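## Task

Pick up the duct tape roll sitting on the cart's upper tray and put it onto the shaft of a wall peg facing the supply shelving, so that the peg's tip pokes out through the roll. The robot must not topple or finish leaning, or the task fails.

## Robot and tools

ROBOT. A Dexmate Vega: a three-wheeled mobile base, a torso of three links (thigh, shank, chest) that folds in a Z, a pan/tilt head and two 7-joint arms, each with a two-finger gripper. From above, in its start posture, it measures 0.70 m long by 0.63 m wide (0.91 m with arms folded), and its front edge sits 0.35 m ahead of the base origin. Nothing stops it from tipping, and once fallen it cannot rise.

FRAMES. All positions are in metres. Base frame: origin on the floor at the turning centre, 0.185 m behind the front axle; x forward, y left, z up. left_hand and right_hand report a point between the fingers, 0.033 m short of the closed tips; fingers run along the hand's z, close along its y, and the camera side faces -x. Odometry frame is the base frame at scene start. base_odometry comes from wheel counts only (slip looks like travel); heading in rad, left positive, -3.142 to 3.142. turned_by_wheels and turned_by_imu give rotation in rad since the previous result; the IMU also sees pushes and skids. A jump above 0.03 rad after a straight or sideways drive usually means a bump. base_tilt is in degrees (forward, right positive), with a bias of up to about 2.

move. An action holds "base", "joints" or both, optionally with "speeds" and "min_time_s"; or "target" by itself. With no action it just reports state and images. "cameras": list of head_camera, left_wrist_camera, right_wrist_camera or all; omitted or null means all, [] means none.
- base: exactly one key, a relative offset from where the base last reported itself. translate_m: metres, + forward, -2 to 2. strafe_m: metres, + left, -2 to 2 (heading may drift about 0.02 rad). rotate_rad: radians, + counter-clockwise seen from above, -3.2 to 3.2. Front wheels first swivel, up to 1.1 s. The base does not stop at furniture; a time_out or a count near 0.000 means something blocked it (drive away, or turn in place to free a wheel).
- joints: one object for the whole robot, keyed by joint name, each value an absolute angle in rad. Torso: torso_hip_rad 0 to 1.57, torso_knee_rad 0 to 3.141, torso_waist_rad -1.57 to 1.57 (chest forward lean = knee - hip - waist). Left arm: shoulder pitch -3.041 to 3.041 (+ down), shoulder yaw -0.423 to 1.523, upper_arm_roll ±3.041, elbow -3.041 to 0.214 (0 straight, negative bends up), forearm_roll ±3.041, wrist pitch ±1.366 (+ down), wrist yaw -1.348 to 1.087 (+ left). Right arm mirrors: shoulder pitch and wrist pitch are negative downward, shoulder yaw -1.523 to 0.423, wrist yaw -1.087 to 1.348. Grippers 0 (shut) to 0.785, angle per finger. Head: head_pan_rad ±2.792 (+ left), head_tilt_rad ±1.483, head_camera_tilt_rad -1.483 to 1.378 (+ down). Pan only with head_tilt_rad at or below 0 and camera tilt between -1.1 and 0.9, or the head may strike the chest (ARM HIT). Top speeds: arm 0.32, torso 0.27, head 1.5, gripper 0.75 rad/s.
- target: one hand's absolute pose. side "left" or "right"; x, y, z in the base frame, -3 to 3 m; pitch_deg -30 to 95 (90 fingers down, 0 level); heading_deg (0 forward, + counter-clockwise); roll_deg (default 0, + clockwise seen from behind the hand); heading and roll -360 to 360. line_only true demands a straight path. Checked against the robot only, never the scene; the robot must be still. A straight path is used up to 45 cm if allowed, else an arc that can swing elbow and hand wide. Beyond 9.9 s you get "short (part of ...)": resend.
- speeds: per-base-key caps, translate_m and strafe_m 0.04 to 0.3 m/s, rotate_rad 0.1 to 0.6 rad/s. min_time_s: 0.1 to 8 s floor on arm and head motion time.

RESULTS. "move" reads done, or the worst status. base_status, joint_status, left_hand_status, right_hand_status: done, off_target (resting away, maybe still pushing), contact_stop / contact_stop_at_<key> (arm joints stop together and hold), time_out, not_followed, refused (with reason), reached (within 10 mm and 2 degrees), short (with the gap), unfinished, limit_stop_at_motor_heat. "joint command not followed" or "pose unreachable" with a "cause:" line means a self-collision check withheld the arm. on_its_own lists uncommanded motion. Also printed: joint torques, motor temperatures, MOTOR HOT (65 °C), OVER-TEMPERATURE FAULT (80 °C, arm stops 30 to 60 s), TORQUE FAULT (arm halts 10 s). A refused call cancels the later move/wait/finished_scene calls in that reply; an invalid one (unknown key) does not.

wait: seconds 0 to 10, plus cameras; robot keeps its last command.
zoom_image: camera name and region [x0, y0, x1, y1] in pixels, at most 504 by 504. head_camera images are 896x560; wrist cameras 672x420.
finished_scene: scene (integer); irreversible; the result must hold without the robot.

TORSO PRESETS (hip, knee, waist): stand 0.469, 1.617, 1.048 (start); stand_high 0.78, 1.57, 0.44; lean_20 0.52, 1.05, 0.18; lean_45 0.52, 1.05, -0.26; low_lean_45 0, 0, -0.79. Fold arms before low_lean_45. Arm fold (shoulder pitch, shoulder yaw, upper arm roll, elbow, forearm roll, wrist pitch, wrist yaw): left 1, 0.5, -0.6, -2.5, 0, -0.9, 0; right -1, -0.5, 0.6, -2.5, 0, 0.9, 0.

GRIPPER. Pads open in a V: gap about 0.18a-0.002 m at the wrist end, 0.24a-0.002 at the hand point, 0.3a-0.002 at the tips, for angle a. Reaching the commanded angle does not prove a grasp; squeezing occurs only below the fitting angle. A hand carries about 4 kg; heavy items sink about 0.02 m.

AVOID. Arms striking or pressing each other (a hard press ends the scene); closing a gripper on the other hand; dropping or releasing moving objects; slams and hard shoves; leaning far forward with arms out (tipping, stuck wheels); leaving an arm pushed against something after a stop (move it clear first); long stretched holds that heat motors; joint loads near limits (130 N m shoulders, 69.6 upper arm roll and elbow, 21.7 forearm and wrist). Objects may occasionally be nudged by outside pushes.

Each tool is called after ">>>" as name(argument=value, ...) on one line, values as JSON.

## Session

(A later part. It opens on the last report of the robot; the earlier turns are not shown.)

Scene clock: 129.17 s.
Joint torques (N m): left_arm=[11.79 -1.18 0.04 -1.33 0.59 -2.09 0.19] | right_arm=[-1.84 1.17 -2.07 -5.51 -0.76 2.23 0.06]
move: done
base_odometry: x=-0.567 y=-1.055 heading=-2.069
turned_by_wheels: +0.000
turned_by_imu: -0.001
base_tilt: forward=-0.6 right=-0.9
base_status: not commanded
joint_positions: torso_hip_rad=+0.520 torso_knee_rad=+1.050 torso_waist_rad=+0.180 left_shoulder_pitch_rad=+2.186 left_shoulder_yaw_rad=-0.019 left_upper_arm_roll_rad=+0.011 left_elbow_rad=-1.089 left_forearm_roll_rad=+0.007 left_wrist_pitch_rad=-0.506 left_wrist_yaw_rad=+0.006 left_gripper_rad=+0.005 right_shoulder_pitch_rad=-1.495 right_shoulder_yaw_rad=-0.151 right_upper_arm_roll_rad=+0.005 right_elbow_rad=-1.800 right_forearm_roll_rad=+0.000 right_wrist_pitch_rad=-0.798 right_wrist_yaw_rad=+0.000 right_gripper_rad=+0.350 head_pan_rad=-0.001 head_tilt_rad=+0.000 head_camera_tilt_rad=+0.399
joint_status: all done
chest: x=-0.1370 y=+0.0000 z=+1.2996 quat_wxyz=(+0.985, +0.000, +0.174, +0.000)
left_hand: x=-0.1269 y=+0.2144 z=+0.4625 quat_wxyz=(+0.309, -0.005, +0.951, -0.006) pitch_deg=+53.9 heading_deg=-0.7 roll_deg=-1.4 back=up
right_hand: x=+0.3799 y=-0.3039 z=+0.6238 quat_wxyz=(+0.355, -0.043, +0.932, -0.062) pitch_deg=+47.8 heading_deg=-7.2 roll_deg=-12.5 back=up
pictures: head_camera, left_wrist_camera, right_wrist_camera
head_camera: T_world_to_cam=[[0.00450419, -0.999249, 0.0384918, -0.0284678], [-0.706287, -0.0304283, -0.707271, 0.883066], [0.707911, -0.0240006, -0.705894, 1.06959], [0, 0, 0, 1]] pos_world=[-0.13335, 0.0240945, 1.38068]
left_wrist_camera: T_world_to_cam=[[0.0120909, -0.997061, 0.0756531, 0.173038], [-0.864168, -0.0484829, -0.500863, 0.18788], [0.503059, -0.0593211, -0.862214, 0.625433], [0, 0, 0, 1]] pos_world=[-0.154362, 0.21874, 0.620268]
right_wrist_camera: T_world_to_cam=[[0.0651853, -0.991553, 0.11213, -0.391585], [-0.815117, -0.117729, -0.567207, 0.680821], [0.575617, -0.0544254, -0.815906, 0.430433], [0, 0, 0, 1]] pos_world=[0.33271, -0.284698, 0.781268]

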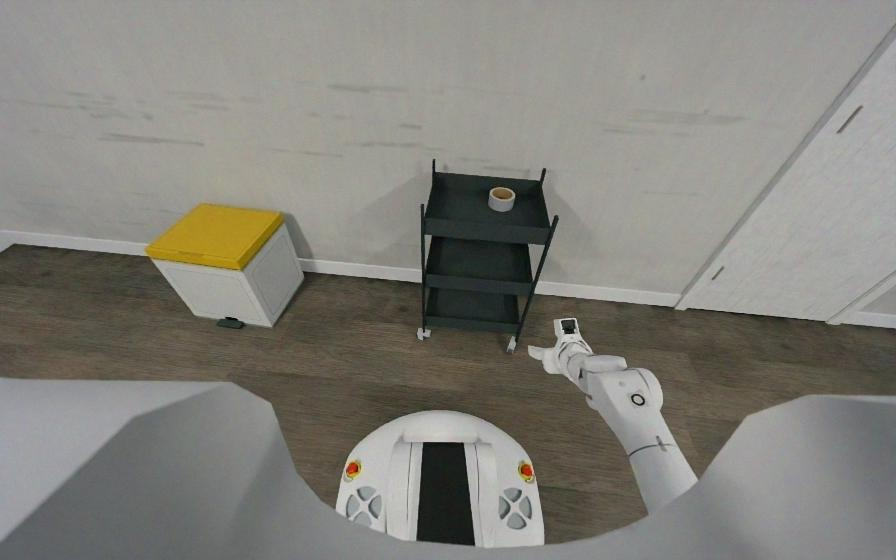

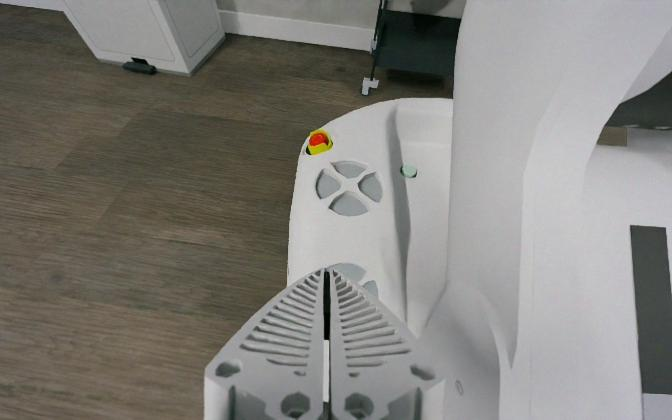

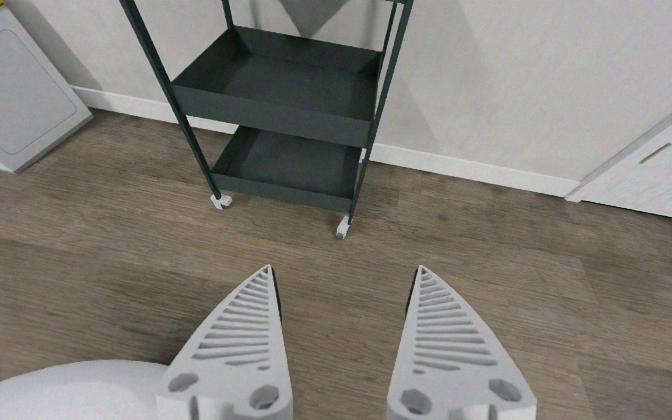

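>>> move(target={"side": "right", "x": 0.42, "y": -0.26, "z": 0.97, "pitch_deg": 75, "heading_deg": 0}, cameras=["right_wrist_camera"])

>>> move(base={"translate_m": 0.33})

Scene clock: 140.70 s.
Joint torques (N m): left_arm=[12.65 -0.7 1.06 -0.78 -0.31 -1.49 -0.16] | right_arm=[32.69 0.31 5.34 0.83 0.18 -0.41 0.01]
move: done
base_odometry: x=-0.567 y=-1.055 heading=-2.069
turned_by_wheels: +0.000
turned_by_imu: -0.001
base_tilt: forward=-0.7 right=-0.9
base_status: not commanded
joint_positions: torso_hip_rad=+0.520 torso_knee_rad=+1.050 torso_waist_rad=+0.180 left_shoulder_pitch_rad=+2.186 left_shoulder_yaw_rad=-0.019 left_upper_arm_roll_rad=+0.011 left_elbow_rad=-1.089 left_forearm_roll_rad=+0.007 left_wrist_pitch_rad=-0.506 left_wrist_yaw_rad=+0.006 left_gripper_rad=+0.005 right_shoulder_pitch_rad=+0.287 right_shoulder_yaw_rad=-1.087 right_upper_arm_roll_rad=-1.437 right_elbow_rad=-1.713 right_forearm_roll_rad=-0.348 right_wrist_pitch_rad=+0.929 right_wrist_yaw_rad=+1.345 right_gripper_rad=+0.350 head_pan_rad=-0.001 head_tilt_rad=+0.000 head_camera_tilt_rad=+0.399
joint_status: not commanded
chest: x=-0.1370 y=+0.0000 z=+1.2996 quat_wxyz=(+0.985, +0.000, +0.174, +0.000)
left_hand: x=-0.1269 y=+0.2144 z=+0.4625 quat_wxyz=(+0.309, -0.005, +0.951, -0.006) pitch_deg=+53.9 heading_deg=-0.7 roll_deg=-1.4 back=up
right_hand: x=+0.4199 y=-0.2568 z=+0.9692 quat_wxyz=(+0.003, -0.992, +0.001, -0.130) pitch_deg=+75.0 heading_deg=+1.4 roll_deg=+1.5 back=down
right_hand_status: reached (checked arc [no straight line was possible; over the whole arc the hand travels 1.16 m to end 0.35 m from its start, up to 0.40 m off the straight line; right_shoulder_pitch_rad turns most, 1.79 rad; on the way or at its end the hand turns up to 174 deg from its attitude at the start], planned for 5.9 s): 3 mm and 0.4 deg off.
right_wrist_camera: T_world_to_cam=[[0.0122261, 0.999289, -0.0356754, 0.290434], [0.930522, 0.00169007, 0.366232, -0.69221], [0.366032, -0.0376743, -0.929839, 0.894515], [0, 0, 0, 1]] pos_world=[0.313145, -0.255357, 1.09563]

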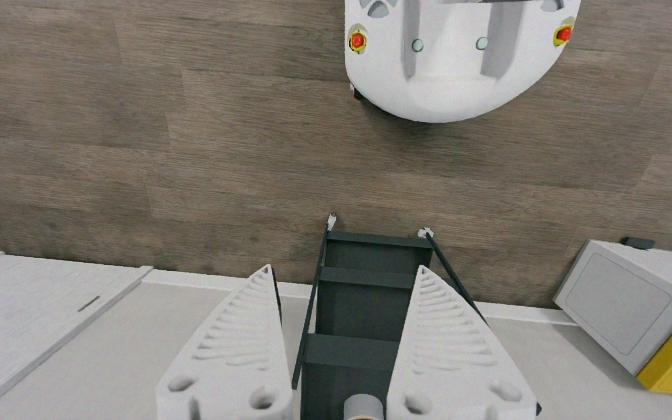

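Scene clock: 143.43 s.
Joint torques (N m): left_arm=[12.45 0.47 -0.1 -0.72 0.05 -1.82 -0.33] | right_arm=[32.56 -0.46 5.24 0.32 0.54 0.45 0.28]
move: done
base_odometry: x=-0.725 y=-1.345 heading=-2.071
turned_by_wheels: -0.002
turned_by_imu: -0.003
base_tilt: forward=-0.5 right=-0.8
base_status: done
joint_positions: torso_hip_rad=+0.520 torso_knee_rad=+1.050 torso_waist_rad=+0.180 left_shoulder_pitch_rad=+2.186 left_shoulder_yaw_rad=-0.019 left_upper_arm_roll_rad=+0.011 left_elbow_rad=-1.089 left_forearm_roll_rad=+0.007 left_wrist_pitch_rad=-0.506 left_wrist_yaw_rad=+0.006 left_gripper_rad=+0.005 right_shoulder_pitch_rad=+0.291 right_shoulder_yaw_rad=-1.089 right_upper_arm_roll_rad=-1.441 right_elbow_rad=-1.713 right_forearm_roll_rad=-0.348 right_wrist_pitch_rad=+0.933 right_wrist_yaw_rad=+1.348 right_gripper_rad=+0.350 head_pan_rad=-0.001 head_tilt_rad=+0.000 head_camera_tilt_rad=+0.399
joint_status: not commanded
chest: x=-0.1369 y=+0.0000 z=+1.2996 quat_wxyz=(+0.985, +0.000, +0.174, +0.000)
left_hand: x=-0.1269 y=+0.2144 z=+0.4625 quat_wxyz=(+0.309, -0.005, +0.951, -0.006) pitch_deg=+53.9 heading_deg=-0.7 roll_deg=-1.4 back=up
right_hand: x=+0.4200 y=-0.2597 z=+0.9698 quat_wxyz=(+0.000, -0.991, +0.000, -0.130) pitch_deg=+75.0 heading_deg=+0.1 roll_deg=+0.1 back=down
pictures: head_camera, left_wrist_camera, right_wrist_camera
head_camera: T_world_to_cam=[[0.00450964, -0.999249, 0.0384911, -0.0284667], [-0.706387, -0.0304282, -0.707171, 0.882984], [0.707811, -0.0240006, -0.705994, 1.06965], [0, 0, 0, 1]] pos_world=[-0.133251, 0.0240945, 1.38068]
left_wrist_camera: T_world_to_cam=[[0.0121023, -0.997061, 0.07565, 0.173042], [-0.864236, -0.0484831, -0.500744, 0.187795], [0.50294, -0.0593193, -0.862283, 0.625457], [0, 0, 0, 1]] pos_world=[-0.154362, 0.21874, 0.620268]
right_wrist_camera: T_world_to_cam=[[0.0116291, 0.999052, -0.041943, 0.299709], [0.930291, 0.00457026, 0.366793, -0.692187], [0.366637, -0.0432847, -0.929357, 0.892733], [0, 0, 0, 1]] pos_world=[0.313141, -0.25762, 1.09613]

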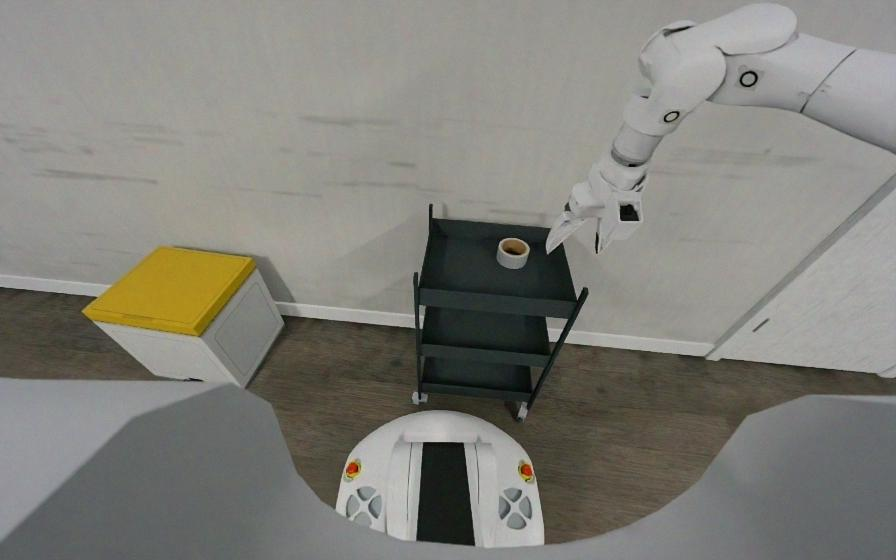

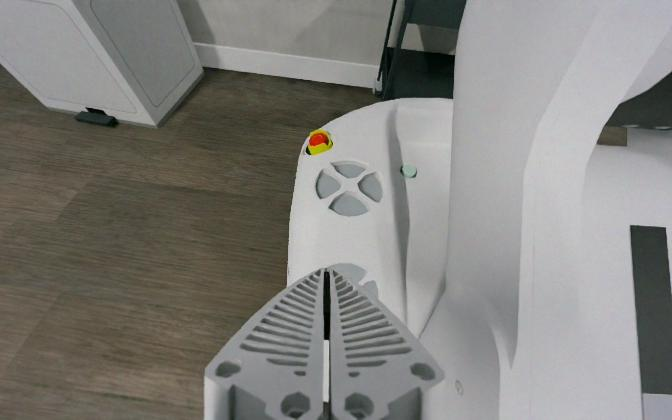

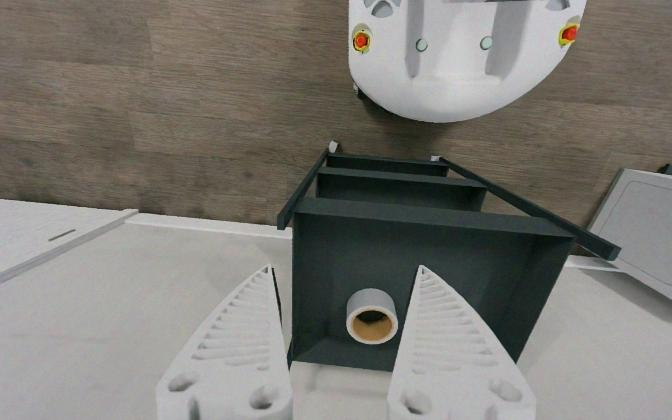

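>>> move(target={"side": "right", "x": 0.70, "y": -0.16, "z": 0.88, "pitch_deg": 90, "heading_deg": 0, "line_only": true})

Scene clock: 151.83 s.
Joint torques (N m): left_arm=[12.75 -0.82 0.92 -0.52 0.24 -2.28 -0.01] | right_arm=[31.64 -1.98 5.56 0.69 0.31 -0.56 0.15]
move: refused
base_odometry: x=-0.725 y=-1.345 heading=-2.071
turned_by_wheels: +0.000
turned_by_imu: +0.000
base_tilt: forward=-0.5 right=-0.8
base_status: not commanded
joint_positions: torso_hip_rad=+0.520 torso_knee_rad=+1.050 torso_waist_rad=+0.180 left_shoulder_pitch_rad=+2.186 left_shoulder_yaw_rad=-0.019 left_upper_arm_roll_rad=+0.011 left_elbow_rad=-1.089 left_forearm_roll_rad=+0.007 left_wrist_pitch_rad=-0.506 left_wrist_yaw_rad=+0.006 left_gripper_rad=+0.005 right_shoulder_pitch_rad=+0.291 right_shoulder_yaw_rad=-1.089 right_upper_arm_roll_rad=-1.441 right_elbow_rad=-1.713 right_forearm_roll_rad=-0.348 right_wrist_pitch_rad=+0.933 right_wrist_yaw_rad=+1.348 right_gripper_rad=+0.350 head_pan_rad=-0.001 head_tilt_rad=+0.000 head_camera_tilt_rad=+0.399
joint_status: not commanded
chest: x=-0.1369 y=+0.0000 z=+1.2996 quat_wxyz=(+0.985, +0.000, +0.174, +0.000)
left_hand: x=-0.1269 y=+0.2144 z=+0.4625 quat_wxyz=(+0.309, -0.005, +0.951, -0.006) pitch_deg=+53.9 heading_deg=-0.7 roll_deg=-1.4 back=up
right_hand: x=+0.4200 y=-0.2597 z=+0.9698 quat_wxyz=(+0.000, -0.991, +0.000, -0.130) pitch_deg=+75.0 heading_deg=+0.1 roll_deg=+0.1 back=down
right_hand_status: refused: no posture of the arm gets there (right_wrist_pitch_rad at its limit): the closest leaves the hand 13.5 cm and 20 deg from the pose. Nothing moved. At pitch 45 a posture exists at this place; the way there is not checked.
pictures: head_camera, left_wrist_camera, right_wrist_camera
head_camera: T_world_to_cam=[[0.00450964, -0.999249, 0.0384911, -0.0284667], [-0.706387, -0.0304282, -0.707171, 0.882984], [0.707811, -0.0240006, -0.705994, 1.06965], [0, 0, 0, 1]] pos_world=[-0.133251, 0.0240945, 1.38068]
left_wrist_camera: T_world_to_cam=[[0.0121023, -0.997061, 0.07565, 0.173042], [-0.864236, -0.0484831, -0.500744, 0.187795], [0.50294, -0.0593193, -0.862283, 0.625457], [0, 0, 0, 1]] pos_world=[-0.154362, 0.21874, 0.620268]
right_wrist_camera: T_world_to_cam=[[0.0116291, 0.999052, -0.041943, 0.299709], [0.930291, 0.00457026, 0.366793, -0.692187], [0.366637, -0.0432847, -0.929357, 0.892733], [0, 0, 0, 1]] pos_world=[0.313141, -0.25762, 1.09613]

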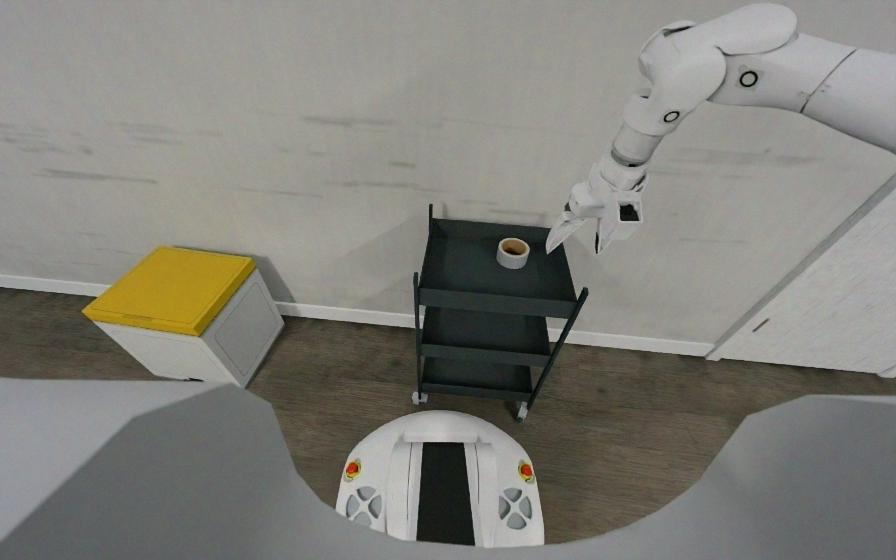

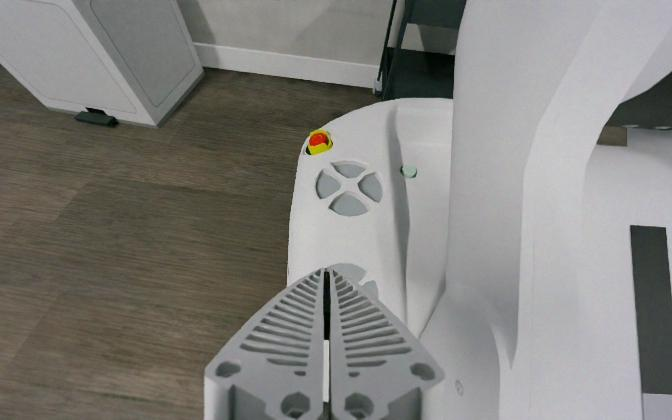

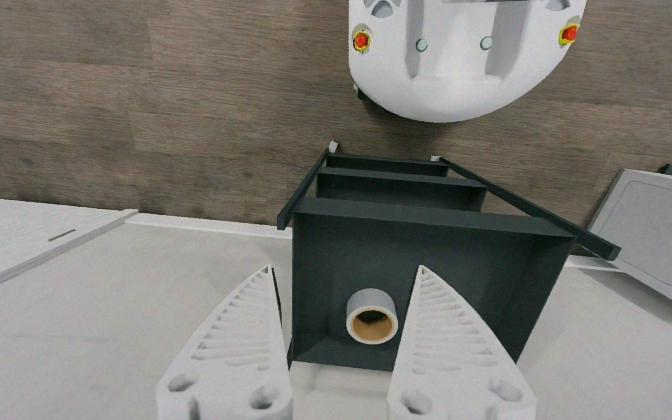

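>>> move(base={"translate_m": -0.3}, cameras=[])

>>> move(joints={"right_shoulder_pitch_rad": -0.5, "right_shoulder_yaw_rad": -0.15, "right_upper_arm_roll_rad": 0, "right_elbow_rad": -1.5, "right_forearm_roll_rad": 0, "right_wrist_pitch_rad": -1.3, "right_wrist_yaw_rad": 0}, cameras=["head_camera"])

>>> move(joints={"torso_waist_rad": -0.26, "head_camera_tilt_rad": 0.1})

Scene clock: 165.47 s.
Joint torques (N m): left_arm=[12.46 2.38 -0.62 -0.78 0.14 -1.65 -0.16] | right_arm=[31.54 -0.91 5.96 1.14 0.67 -0.25 -0.11]
move: done
base_odometry: x=-0.581 y=-1.082 heading=-2.073
turned_by_wheels: -0.002
turned_by_imu: -0.003
base_tilt: forward=-0.7 right=-0.8
base_status: done
joint_positions: torso_hip_rad=+0.520 torso_knee_rad=+1.050 torso_waist_rad=+0.180 left_shoulder_pitch_rad=+2.186 left_shoulder_yaw_rad=-0.019 left_upper_arm_roll_rad=+0.011 left_elbow_rad=-1.089 left_forearm_roll_rad=+0.007 left_wrist_pitch_rad=-0.506 left_wrist_yaw_rad=+0.006 left_gripper_rad=+0.005 right_shoulder_pitch_rad=+0.291 right_shoulder_yaw_rad=-1.089 right_upper_arm_roll_rad=-1.441 right_elbow_rad=-1.713 right_forearm_roll_rad=-0.348 right_wrist_pitch_rad=+0.933 right_wrist_yaw_rad=+1.348 right_gripper_rad=+0.350 head_pan_rad=-0.001 head_tilt_rad=+0.000 head_camera_tilt_rad=+0.399
joint_status: not commanded
chest: x=-0.1369 y=+0.0000 z=+1.2996 quat_wxyz=(+0.985, +0.000, +0.174, +0.000)
left_hand: x=-0.1269 y=+0.2144 z=+0.4625 quat_wxyz=(+0.309, -0.005, +0.951, -0.006) pitch_deg=+53.9 heading_deg=-0.7 roll_deg=-1.4 back=up
right_hand: x=+0.4199 y=-0.2598 z=+0.9699 quat_wxyz=(+0.000, -0.991, +0.000, -0.130) pitch_deg=+75.0 heading_deg=+0.1 roll_deg=+0.1 back=down

Scene clock: 174.07 s.
Joint torques (N m): left_arm=[13.08 -2.06 1.84 -1.07 -0.85 -1.19 0] | right_arm=[15.23 1.76 4.35 -4.93 0.13 2.36 -0.58]
move: done
base_odometry: x=-0.581 y=-1.082 heading=-2.073
turned_by_wheels: +0.000
turned_by_imu: -0.001
base_tilt: forward=-0.6 right=-0.9
base_status: not commanded
joint_positions: torso_hip_rad=+0.520 torso_knee_rad=+1.050 torso_waist_rad=+0.180 left_shoulder_pitch_rad=+2.186 left_shoulder_yaw_rad=-0.019 left_upper_arm_roll_rad=+0.011 left_elbow_rad=-1.089 left_forearm_roll_rad=+0.007 left_wrist_pitch_rad=-0.506 left_wrist_yaw_rad=+0.006 left_gripper_rad=+0.005 right_shoulder_pitch_rad=-0.498 right_shoulder_yaw_rad=-0.152 right_upper_arm_roll_rad=-0.003 right_elbow_rad=-1.501 right_forearm_roll_rad=-0.001 right_wrist_pitch_rad=-1.296 right_wrist_yaw_rad=+0.003 right_gripper_rad=+0.350 head_pan_rad=-0.001 head_tilt_rad=+0.000 head_camera_tilt_rad=+0.399
joint_status: all done
chest: x=-0.1369 y=+0.0000 z=+1.2996 quat_wxyz=(+0.985, +0.000, +0.174, +0.000)
left_hand: x=-0.1269 y=+0.2144 z=+0.4625 quat_wxyz=(+0.309, -0.005, +0.951, -0.006) pitch_deg=+53.9 heading_deg=-0.7 roll_deg=-1.4 back=up
right_hand: x=+0.6820 y=-0.3395 z=+0.9948 quat_wxyz=(+0.446, +0.017, +0.892, -0.073) pitch_deg=+36.3 heading_deg=-10.4 roll_deg=-8.2 back=up
head_camera: T_world_to_cam=[[0.00450728, -0.999249, 0.0384949, -0.0284717], [-0.706287, -0.0304326, -0.707271, 0.883065], [0.707911, -0.0240006, -0.705894, 1.06959], [0, 0, 0, 1]] pos_world=[-0.13335, 0.0240945, 1.38068]

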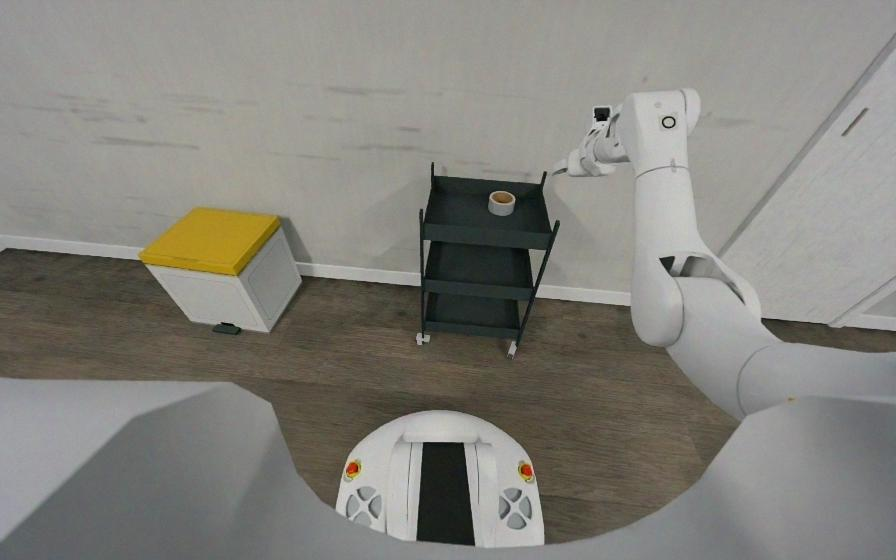

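Scene clock: 176.97 s.
Joint torques (N m): left_arm=[21.51 -0.57 2.97 0.84 0.52 -2.09 0] | right_arm=[10.28 0.56 4.59 -5.45 -0.14 1.37 -0.4]
move: done
base_odometry: x=-0.581 y=-1.082 heading=-2.073
turned_by_wheels: +0.000
turned_by_imu: +0.000
base_tilt: forward=-0.5 right=-0.7
base_status: not commanded
joint_positions: torso_hip_rad=+0.520 torso_knee_rad=+1.050 torso_waist_rad=-0.260 left_shoulder_pitch_rad=+2.186 left_shoulder_yaw_rad=-0.019 left_upper_arm_roll_rad=+0.011 left_elbow_rad=-1.089 left_forearm_roll_rad=+0.007 left_wrist_pitch_rad=-0.506 left_wrist_yaw_rad=+0.006 left_gripper_rad=+0.005 right_shoulder_pitch_rad=-0.500 right_shoulder_yaw_rad=-0.150 right_upper_arm_roll_rad=+0.000 right_elbow_rad=-1.500 right_forearm_roll_rad=+0.000 right_wrist_pitch_rad=-1.300 right_wrist_yaw_rad=+0.000 right_gripper_rad=+0.350 head_pan_rad=-0.001 head_tilt_rad=+0.000 head_camera_tilt_rad=+0.101
joint_status: all done
chest: x=+0.0406 y=+0.0000 z=+1.2164 quat_wxyz=(+0.923, +0.000, +0.385, +0.000)
left_hand: x=-0.3068 y=+0.2144 z=+0.4548 quat_wxyz=(+0.095, -0.006, +0.995, -0.004) pitch_deg=+79.1 heading_deg=-2.2 roll_deg=-3.0
right_hand: x=+0.6489 y=-0.3398 z=+0.5898 quat_wxyz=(+0.238, +0.003, +0.968, -0.075) pitch_deg=+61.1 heading_deg=-17.7 roll_deg=-17.3 back=up
pictures: head_camera, left_wrist_camera, right_wrist_camera
head_camera: T_world_to_cam=[[0.0100411, -0.999243, 0.0375919, -0.0257446], [-0.798858, -0.0306276, -0.60074, 0.849857], [0.601436, -0.0239985, -0.79856, 0.991242], [0, 0, 0, 1]] pos_world=[0.0830045, 0.0240922, 1.30308]
left_wrist_camera: T_world_to_cam=[[0.0431655, -0.997061, 0.0632951, 0.190949], [-0.995195, -0.0484851, -0.0850706, -0.200759], [0.0878894, -0.0593188, -0.994362, 0.642058], [0, 0, 0, 1]] pos_world=[-0.264466, 0.21874, 0.609273]
right_wrist_camera: T_world_to_cam=[[-0.0213074, -0.994277, 0.104687, -0.381393], [-0.933758, -0.0176275, -0.35747, 0.863857], [0.357269, -0.105369, -0.928039, 0.436426], [0, 0, 0, 1]] pos_world=[0.642585, -0.317996, 0.75375]

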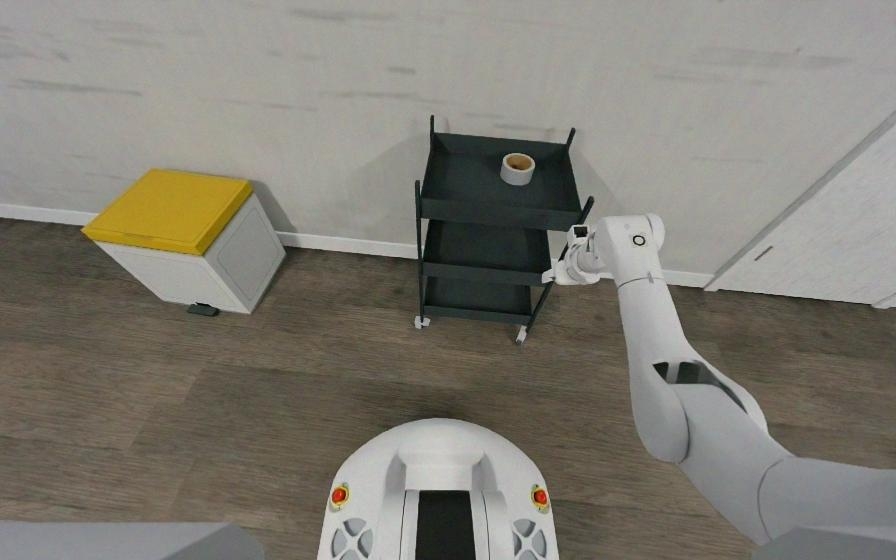

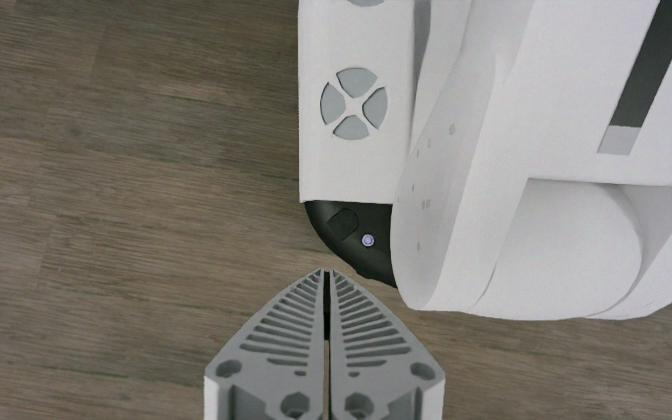

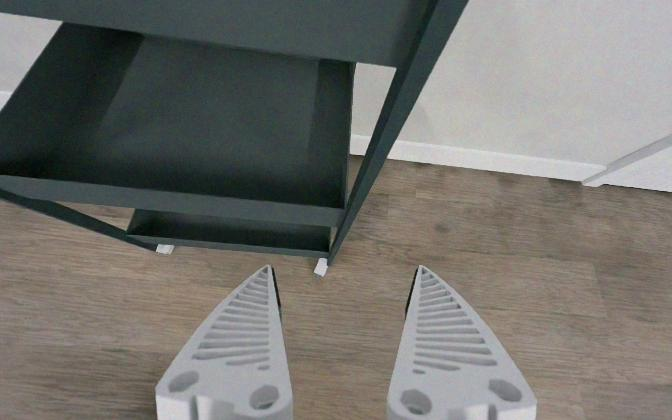

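>>> move(target={"side": "right", "x": 0.60, "y": -0.32, "z": 0.88, "pitch_deg": 75, "heading_deg": 0, "line_only": true}, cameras=["right_wrist_camera"])

Scene clock: 190.87 s.
Joint torques (N m): left_arm=[18.43 -0.25 -0.97 2.5 0.17 -1.2 0.2] | right_arm=[32.06 3.91 6.17 1.47 1.17 0.58 -0.52]
move: short
base_odometry: x=-0.581 y=-1.082 heading=-2.073
turned_by_wheels: +0.000
turned_by_imu: -0.001
base_tilt: forward=-0.6 right=-1.0
base_status: not commanded
joint_positions: torso_hip_rad=+0.520 torso_knee_rad=+1.050 torso_waist_rad=-0.260 left_shoulder_pitch_rad=+2.186 left_shoulder_yaw_rad=-0.019 left_upper_arm_roll_rad=+0.011 left_elbow_rad=-1.089 left_forearm_roll_rad=+0.007 left_wrist_pitch_rad=-0.506 left_wrist_yaw_rad=+0.006 left_gripper_rad=+0.005 right_shoulder_pitch_rad=+0.867 right_shoulder_yaw_rad=-1.171 right_upper_arm_roll_rad=-1.641 right_elbow_rad=-1.640 right_forearm_roll_rad=+2.618 right_wrist_pitch_rad=-1.037 right_wrist_yaw_rad=-1.087 right_gripper_rad=+0.350 head_pan_rad=-0.001 head_tilt_rad=+0.000 head_camera_tilt_rad=+0.101
joint_status: not commanded
chest: x=+0.0406 y=+0.0000 z=+1.2164 quat_wxyz=(+0.923, +0.000, +0.385, +0.000)
left_hand: x=-0.3068 y=+0.2144 z=+0.4548 quat_wxyz=(+0.095, -0.006, +0.995, -0.004) pitch_deg=+79.1 heading_deg=-2.2 roll_deg=-3.0
right_hand: x=+0.6021 y=-0.3198 z=+0.8683 quat_wxyz=(+0.134, -0.001, +0.991, -0.003) pitch_deg=+74.6 heading_deg=-1.0 roll_deg=-1.1 back=up
right_hand_status: short (part of a straight line of 10.2 s, the rest not played, planned for 9.9 s): 12 mm and 0.5 deg off.
right_wrist_camera: T_world_to_cam=[[0.0123023, -0.999227, -0.037338, -0.29016], [-0.987953, -0.00638584, -0.154621, 0.780177], [0.154263, 0.0387903, -0.987268, 0.933376], [0, 0, 0, 1]] pos_world=[0.630363, -0.32116, 1.03129]

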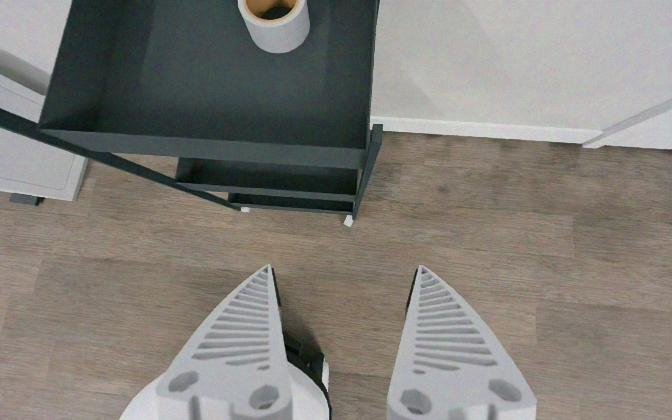

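>>> move(target={"side": "right", "x": 0.60, "y": -0.17, "z": 0.88, "pitch_deg": 90, "heading_deg": 0, "line_only": true}, cameras=["right_wrist_camera"])

Scene clock: 197.20 s.
Joint torques (N m): left_arm=[20.56 0.66 0.03 0.34 0.66 -0.89 0.15] | right_arm=[33.21 4.79 5.82 1.33 0.83 0.71 -0.34]
move: refused
base_odometry: x=-0.581 y=-1.082 heading=-2.073
turned_by_wheels: +0.000
turned_by_imu: +0.000
base_tilt: forward=-0.6 right=-0.8
base_status: not commanded
joint_positions: torso_hip_rad=+0.520 torso_knee_rad=+1.050 torso_waist_rad=-0.260 left_shoulder_pitch_rad=+2.186 left_shoulder_yaw_rad=-0.019 left_upper_arm_roll_rad=+0.011 left_elbow_rad=-1.089 left_forearm_roll_rad=+0.007 left_wrist_pitch_rad=-0.506 left_wrist_yaw_rad=+0.006 left_gripper_rad=+0.005 right_shoulder_pitch_rad=+0.871 right_shoulder_yaw_rad=-1.171 right_upper_arm_roll_rad=-1.644 right_elbow_rad=-1.640 right_forearm_roll_rad=+2.620 right_wrist_pitch_rad=-1.038 right_wrist_yaw_rad=-1.087 right_gripper_rad=+0.350 head_pan_rad=-0.001 head_tilt_rad=+0.000 head_camera_tilt_rad=+0.101
joint_status: not commanded
chest: x=+0.0406 y=+0.0000 z=+1.2164 quat_wxyz=(+0.923, +0.000, +0.385, +0.000)
left_hand: x=-0.3068 y=+0.2144 z=+0.4548 quat_wxyz=(+0.095, -0.006, +0.995, -0.004) pitch_deg=+79.1 heading_deg=-2.2 roll_deg=-3.0
right_hand: x=+0.6020 y=-0.3198 z=+0.8689 quat_wxyz=(+0.134, -0.001, +0.991, -0.002) pitch_deg=+74.6 heading_deg=-1.0 roll_deg=-1.1 back=up
right_hand_status: refused: you asked line_only, and the move would not run on a straight line (no straight line was possible) but on a checked arc of 8.1 s: over the whole arc the hand travels 1.30 m to end 0.15 m from its start, up to 0.44 m off the straight line; right_forearm_roll_rad turns most, 2.49 rad; on the way or at its end the hand turns up to 180 deg from its attitude at the start. Nothing moved.
right_wrist_camera: T_world_to_cam=[[0.01215, -0.999213, -0.0377702, -0.289688], [-0.988016, -0.00618422, -0.154224, 0.779884], [0.153869, 0.0391914, -0.987314, 0.934511], [0, 0, 0, 1]] pos_world=[0.630265, -0.321261, 1.03199]

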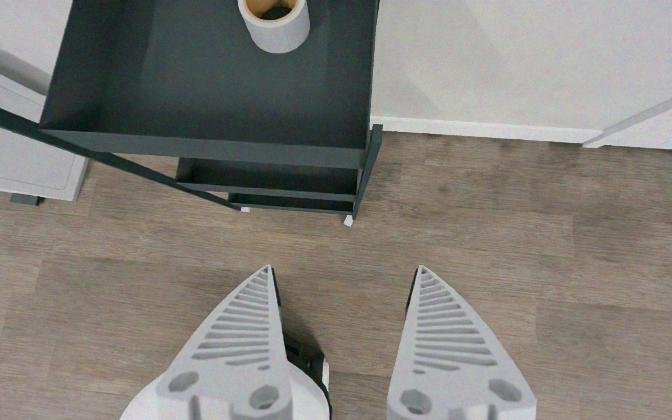

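>>> move(target={"side": "right", "x": 0.60, "y": -0.32, "z": 0.87, "pitch_deg": 90, "heading_deg": 0, "line_only": true}, cameras=["right_wrist_camera"])

>>> move(base={"strafe_m": 0.16}, cameras=["right_wrist_camera", "head_camera"])

Scene clock: 206.73 s.
Joint torques (N m): left_arm=[21.26 -0.04 0.52 0.45 0.77 -0.46 0.29] | right_arm=[35.08 6.53 1.57 4.57 0.02 -0.31 0.15]
move: done
base_odometry: x=-0.581 y=-1.082 heading=-2.073
turned_by_wheels: +0.000
turned_by_imu: -0.001
base_tilt: forward=-0.5 right=-0.9
base_status: not commanded
joint_positions: torso_hip_rad=+0.520 torso_knee_rad=+1.050 torso_waist_rad=-0.260 left_shoulder_pitch_rad=+2.186 left_shoulder_yaw_rad=-0.019 left_upper_arm_roll_rad=+0.011 left_elbow_rad=-1.089 left_forearm_roll_rad=+0.007 left_wrist_pitch_rad=-0.506 left_wrist_yaw_rad=+0.006 left_gripper_rad=+0.005 right_shoulder_pitch_rad=+1.207 right_shoulder_yaw_rad=-0.564 right_upper_arm_roll_rad=-2.399 right_elbow_rad=-0.871 right_forearm_roll_rad=+2.708 right_wrist_pitch_rad=-1.365 right_wrist_yaw_rad=-0.469 right_gripper_rad=+0.350 head_pan_rad=-0.001 head_tilt_rad=+0.000 head_camera_tilt_rad=+0.101
joint_status: not commanded
chest: x=+0.0406 y=+0.0000 z=+1.2164 quat_wxyz=(+0.923, +0.000, +0.385, +0.000)
left_hand: x=-0.3068 y=+0.2144 z=+0.4548 quat_wxyz=(+0.095, -0.006, +0.995, -0.004) pitch_deg=+79.1 heading_deg=-2.2 roll_deg=-3.0
right_hand: x=+0.5997 y=-0.3194 z=+0.8692 quat_wxyz=(+0.000, +0.000, +1.000, +0.000) pitch_deg=+89.9 heading_deg=+0.0 roll_deg=+0.0
right_hand_status: reached (straight line, planned for 3.3 s): 1 mm and 0.1 deg off.
right_wrist_camera: T_world_to_cam=[[0.000108093, -0.998983, -0.0450966, -0.27559], [-0.993444, -0.0052629, 0.114203, 0.54789], [-0.114324, 0.0447886, -0.992433, 1.10215], [0, 0, 0, 1]] pos_world=[0.67033, -0.32179, 1.01882]

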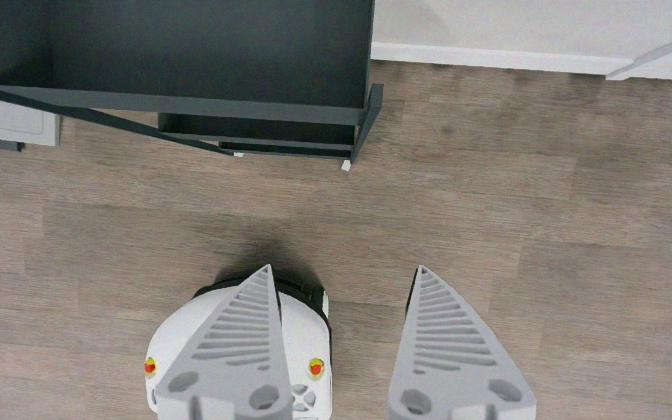

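Scene clock: 209.90 s.
Joint torques (N m): left_arm=[21.33 0.53 2.34 1.88 0.02 -0.94 0.4] | right_arm=[36.24 4.19 2.01 4.07 0.22 -0.03 0.29]
move: done
base_odometry: x=-0.441 y=-1.159 heading=-2.073
turned_by_wheels: +0.000
turned_by_imu: -0.007
base_tilt: forward=-0.6 right=-0.9
base_status: done
joint_positions: torso_hip_rad=+0.520 torso_knee_rad=+1.050 torso_waist_rad=-0.260 left_shoulder_pitch_rad=+2.186 left_shoulder_yaw_rad=-0.019 left_upper_arm_roll_rad=+0.011 left_elbow_rad=-1.089 left_forearm_roll_rad=+0.007 left_wrist_pitch_rad=-0.506 left_wrist_yaw_rad=+0.006 left_gripper_rad=+0.005 right_shoulder_pitch_rad=+1.209 right_shoulder_yaw_rad=-0.561 right_upper_arm_roll_rad=-2.403 right_elbow_rad=-0.868 right_forearm_roll_rad=+2.707 right_wrist_pitch_rad=-1.366 right_wrist_yaw_rad=-0.465 right_gripper_rad=+0.350 head_pan_rad=-0.001 head_tilt_rad=+0.000 head_camera_tilt_rad=+0.101
joint_status: not commanded
chest: x=+0.0406 y=+0.0000 z=+1.2164 quat_wxyz=(+0.923, +0.000, +0.385, +0.000)
left_hand: x=-0.3068 y=+0.2144 z=+0.4549 quat_wxyz=(+0.095, -0.006, +0.995, -0.004) pitch_deg=+79.1 heading_deg=-2.2 roll_deg=-3.0
right_hand: x=+0.6000 y=-0.3199 z=+0.8698 quat_wxyz=(+0.000, +0.000, +1.000, +0.000) pitch_deg=+90.0 heading_deg=+0.0 roll_deg=+0.0
pictures: head_camera, right_wrist_camera
head_camera: T_world_to_cam=[[0.0100444, -0.999243, 0.0375937, -0.0257472], [-0.798906, -0.0306294, -0.600676, 0.849777], [0.601372, -0.0240004, -0.798609, 0.991311], [0, 0, 0, 1]] pos_world=[0.0830036, 0.0240922, 1.30308]
right_wrist_camera: T_world_to_cam=[[-0.00049501, -0.999017, -0.0443174, -0.276259], [-0.993478, -0.00456178, 0.11393, 0.548643], [-0.11402, 0.0440848, -0.9925, 1.10243], [0, 0, 0, 1]] pos_world=[0.670628, -0.322085, 1.01942]

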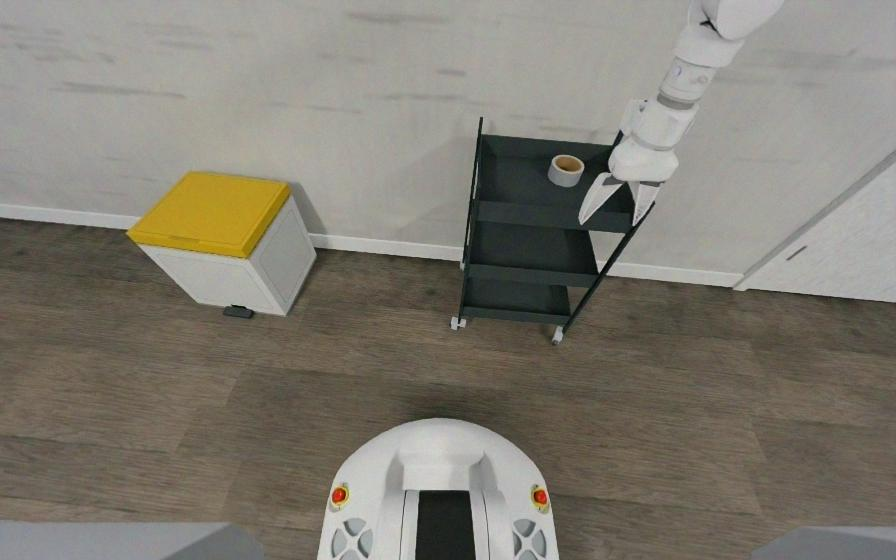

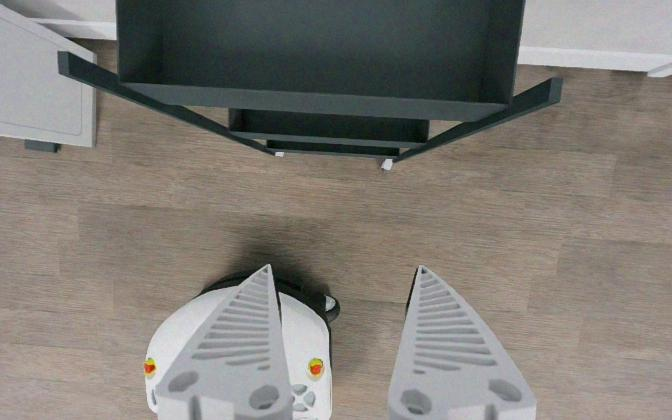

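>>> move(base={"translate_m": 0.32}, cameras=["right_wrist_camera", "head_camera"])

Scene clock: 217.33 s.
Joint torques (N m): left_arm=[21.9 -0.69 0.89 2.17 0.11 -0.87 -0.15] | right_arm=[36.38 5.11 1.78 4.69 0.35 0.07 0.05]
move: done
base_odometry: x=-0.596 y=-1.439 heading=-2.075
turned_by_wheels: -0.002
turned_by_imu: -0.006
base_tilt: forward=-0.6 right=-0.9
base_status: done
joint_positions: torso_hip_rad=+0.520 torso_knee_rad=+1.050 torso_waist_rad=-0.260 left_shoulder_pitch_rad=+2.186 left_shoulder_yaw_rad=-0.019 left_upper_arm_roll_rad=+0.011 left_elbow_rad=-1.089 left_forearm_roll_rad=+0.007 left_wrist_pitch_rad=-0.506 left_wrist_yaw_rad=+0.006 left_gripper_rad=+0.005 right_shoulder_pitch_rad=+1.209 right_shoulder_yaw_rad=-0.561 right_upper_arm_roll_rad=-2.403 right_elbow_rad=-0.868 right_forearm_roll_rad=+2.707 right_wrist_pitch_rad=-1.366 right_wrist_yaw_rad=-0.465 right_gripper_rad=+0.350 head_pan_rad=-0.001 head_tilt_rad=+0.000 head_camera_tilt_rad=+0.101
joint_status: not commanded
chest: x=+0.0407 y=+0.0000 z=+1.2164 quat_wxyz=(+0.923, +0.000, +0.385, +0.000)
left_hand: x=-0.3068 y=+0.2144 z=+0.4549 quat_wxyz=(+0.094, -0.006, +0.995, -0.004) pitch_deg=+79.1 heading_deg=-2.2 roll_deg=-3.0
right_hand: x=+0.6000 y=-0.3199 z=+0.8697 quat_wxyz=(+0.000, +0.000, +1.000, +0.000) pitch_deg=+90.0 heading_deg=+0.0 roll_deg=+0.0
pictures: head_camera, right_wrist_camera
head_camera: T_world_to_cam=[[0.0100498, -0.999243, 0.0375922, -0.0257467], [-0.798942, -0.0306313, -0.600628, 0.849797], [0.601324, -0.0239978, -0.798644, 0.991302], [0, 0, 0, 1]] pos_world=[0.083103, 0.0240922, 1.30308]
right_wrist_camera: T_world_to_cam=[[-0.000494941, -0.999017, -0.0443173, -0.276259], [-0.993467, -0.00456623, 0.114029, 0.548534], [-0.114119, 0.0440843, -0.992489, 1.10249], [0, 0, 0, 1]] pos_world=[0.670629, -0.322085, 1.01942]

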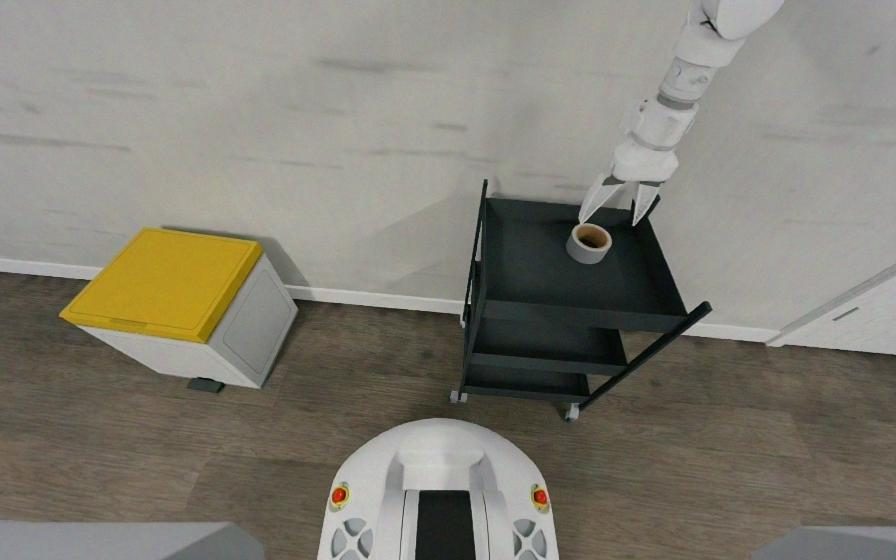

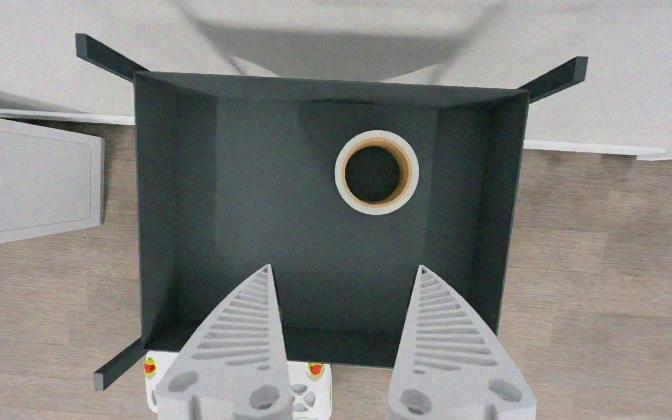

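>>> move(target={"side": "right", "x": 0.675, "y": -0.311, "z": 0.80, "pitch_deg": 90, "heading_deg": 0, "line_only": true}, cameras=["right_wrist_camera", "head_camera"])

>>> move(joints={"right_gripper_rad": 0.22}, cameras=["right_wrist_camera"])

Scene clock: 234.70 s.
Joint torques (N m): left_arm=[21.52 -1.59 -1.73 1.94 0.63 0.07 -0.2] | right_arm=[36.06 4.82 1.92 4.64 0.2 0.05 -0.11]
move: refused
base_odometry: x=-0.596 y=-1.439 heading=-2.075
turned_by_wheels: +0.000
turned_by_imu: +0.000
base_tilt: forward=-0.5 right=-0.8
base_status: not commanded
joint_positions: torso_hip_rad=+0.520 torso_knee_rad=+1.050 torso_waist_rad=-0.260 left_shoulder_pitch_rad=+2.186 left_shoulder_yaw_rad=-0.019 left_upper_arm_roll_rad=+0.011 left_elbow_rad=-1.089 left_forearm_roll_rad=+0.007 left_wrist_pitch_rad=-0.506 left_wrist_yaw_rad=+0.006 left_gripper_rad=+0.005 right_shoulder_pitch_rad=+1.209 right_shoulder_yaw_rad=-0.561 right_upper_arm_roll_rad=-2.403 right_elbow_rad=-0.868 right_forearm_roll_rad=+2.707 right_wrist_pitch_rad=-1.366 right_wrist_yaw_rad=-0.465 right_gripper_rad=+0.350 head_pan_rad=-0.001 head_tilt_rad=+0.000 head_camera_tilt_rad=+0.101
joint_status: not commanded
chest: x=+0.0407 y=+0.0000 z=+1.2164 quat_wxyz=(+0.923, +0.000, +0.385, +0.000)
left_hand: x=-0.3068 y=+0.2144 z=+0.4549 quat_wxyz=(+0.094, -0.006, +0.995, -0.004) pitch_deg=+79.1 heading_deg=-2.2 roll_deg=-3.0
right_hand: x=+0.6000 y=-0.3199 z=+0.8697 quat_wxyz=(+0.000, +0.000, +1.000, +0.000) pitch_deg=+90.0 heading_deg=+0.0 roll_deg=+0.0
right_hand_status: refused: no posture of the arm gets there (right_wrist_yaw_rad at its limit): the closest leaves the hand 2.1 cm and 5 deg from the pose. Nothing moved. At pitch 75 a posture exists at this place; the way there is not checked.
pictures: head_camera, right_wrist_camera
head_camera: T_world_to_cam=[[0.0100498, -0.999243, 0.0375922, -0.0257467], [-0.798942, -0.0306313, -0.600628, 0.849797], [0.601324, -0.0239978, -0.798644, 0.991302], [0, 0, 0, 1]] pos_world=[0.083103, 0.0240922, 1.30308]
right_wrist_camera: T_world_to_cam=[[-0.000494941, -0.999017, -0.0443173, -0.276259], [-0.993467, -0.00456623, 0.114029, 0.548534], [-0.114119, 0.0440843, -0.992489, 1.10249], [0, 0, 0, 1]] pos_world=[0.670629, -0.322085, 1.01942]

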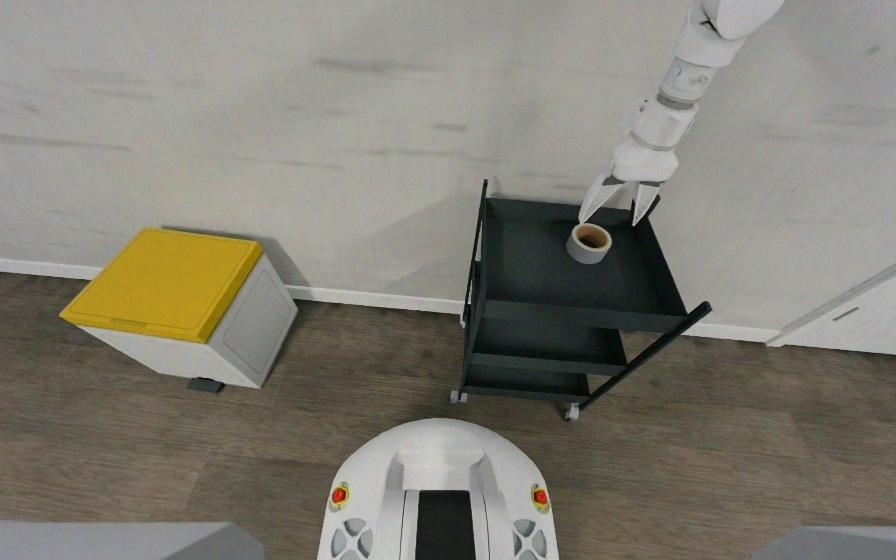

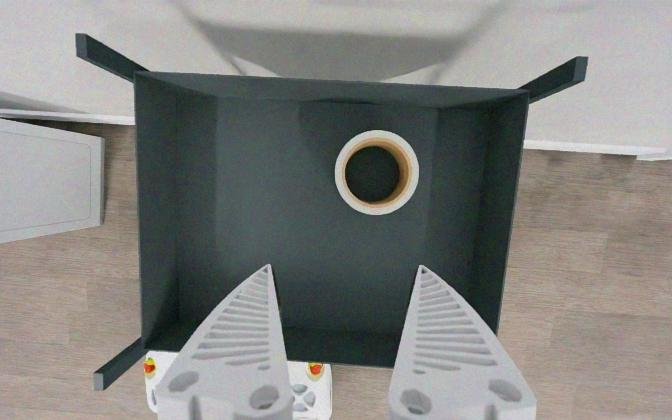

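not run: a stop came earlier in this reply.


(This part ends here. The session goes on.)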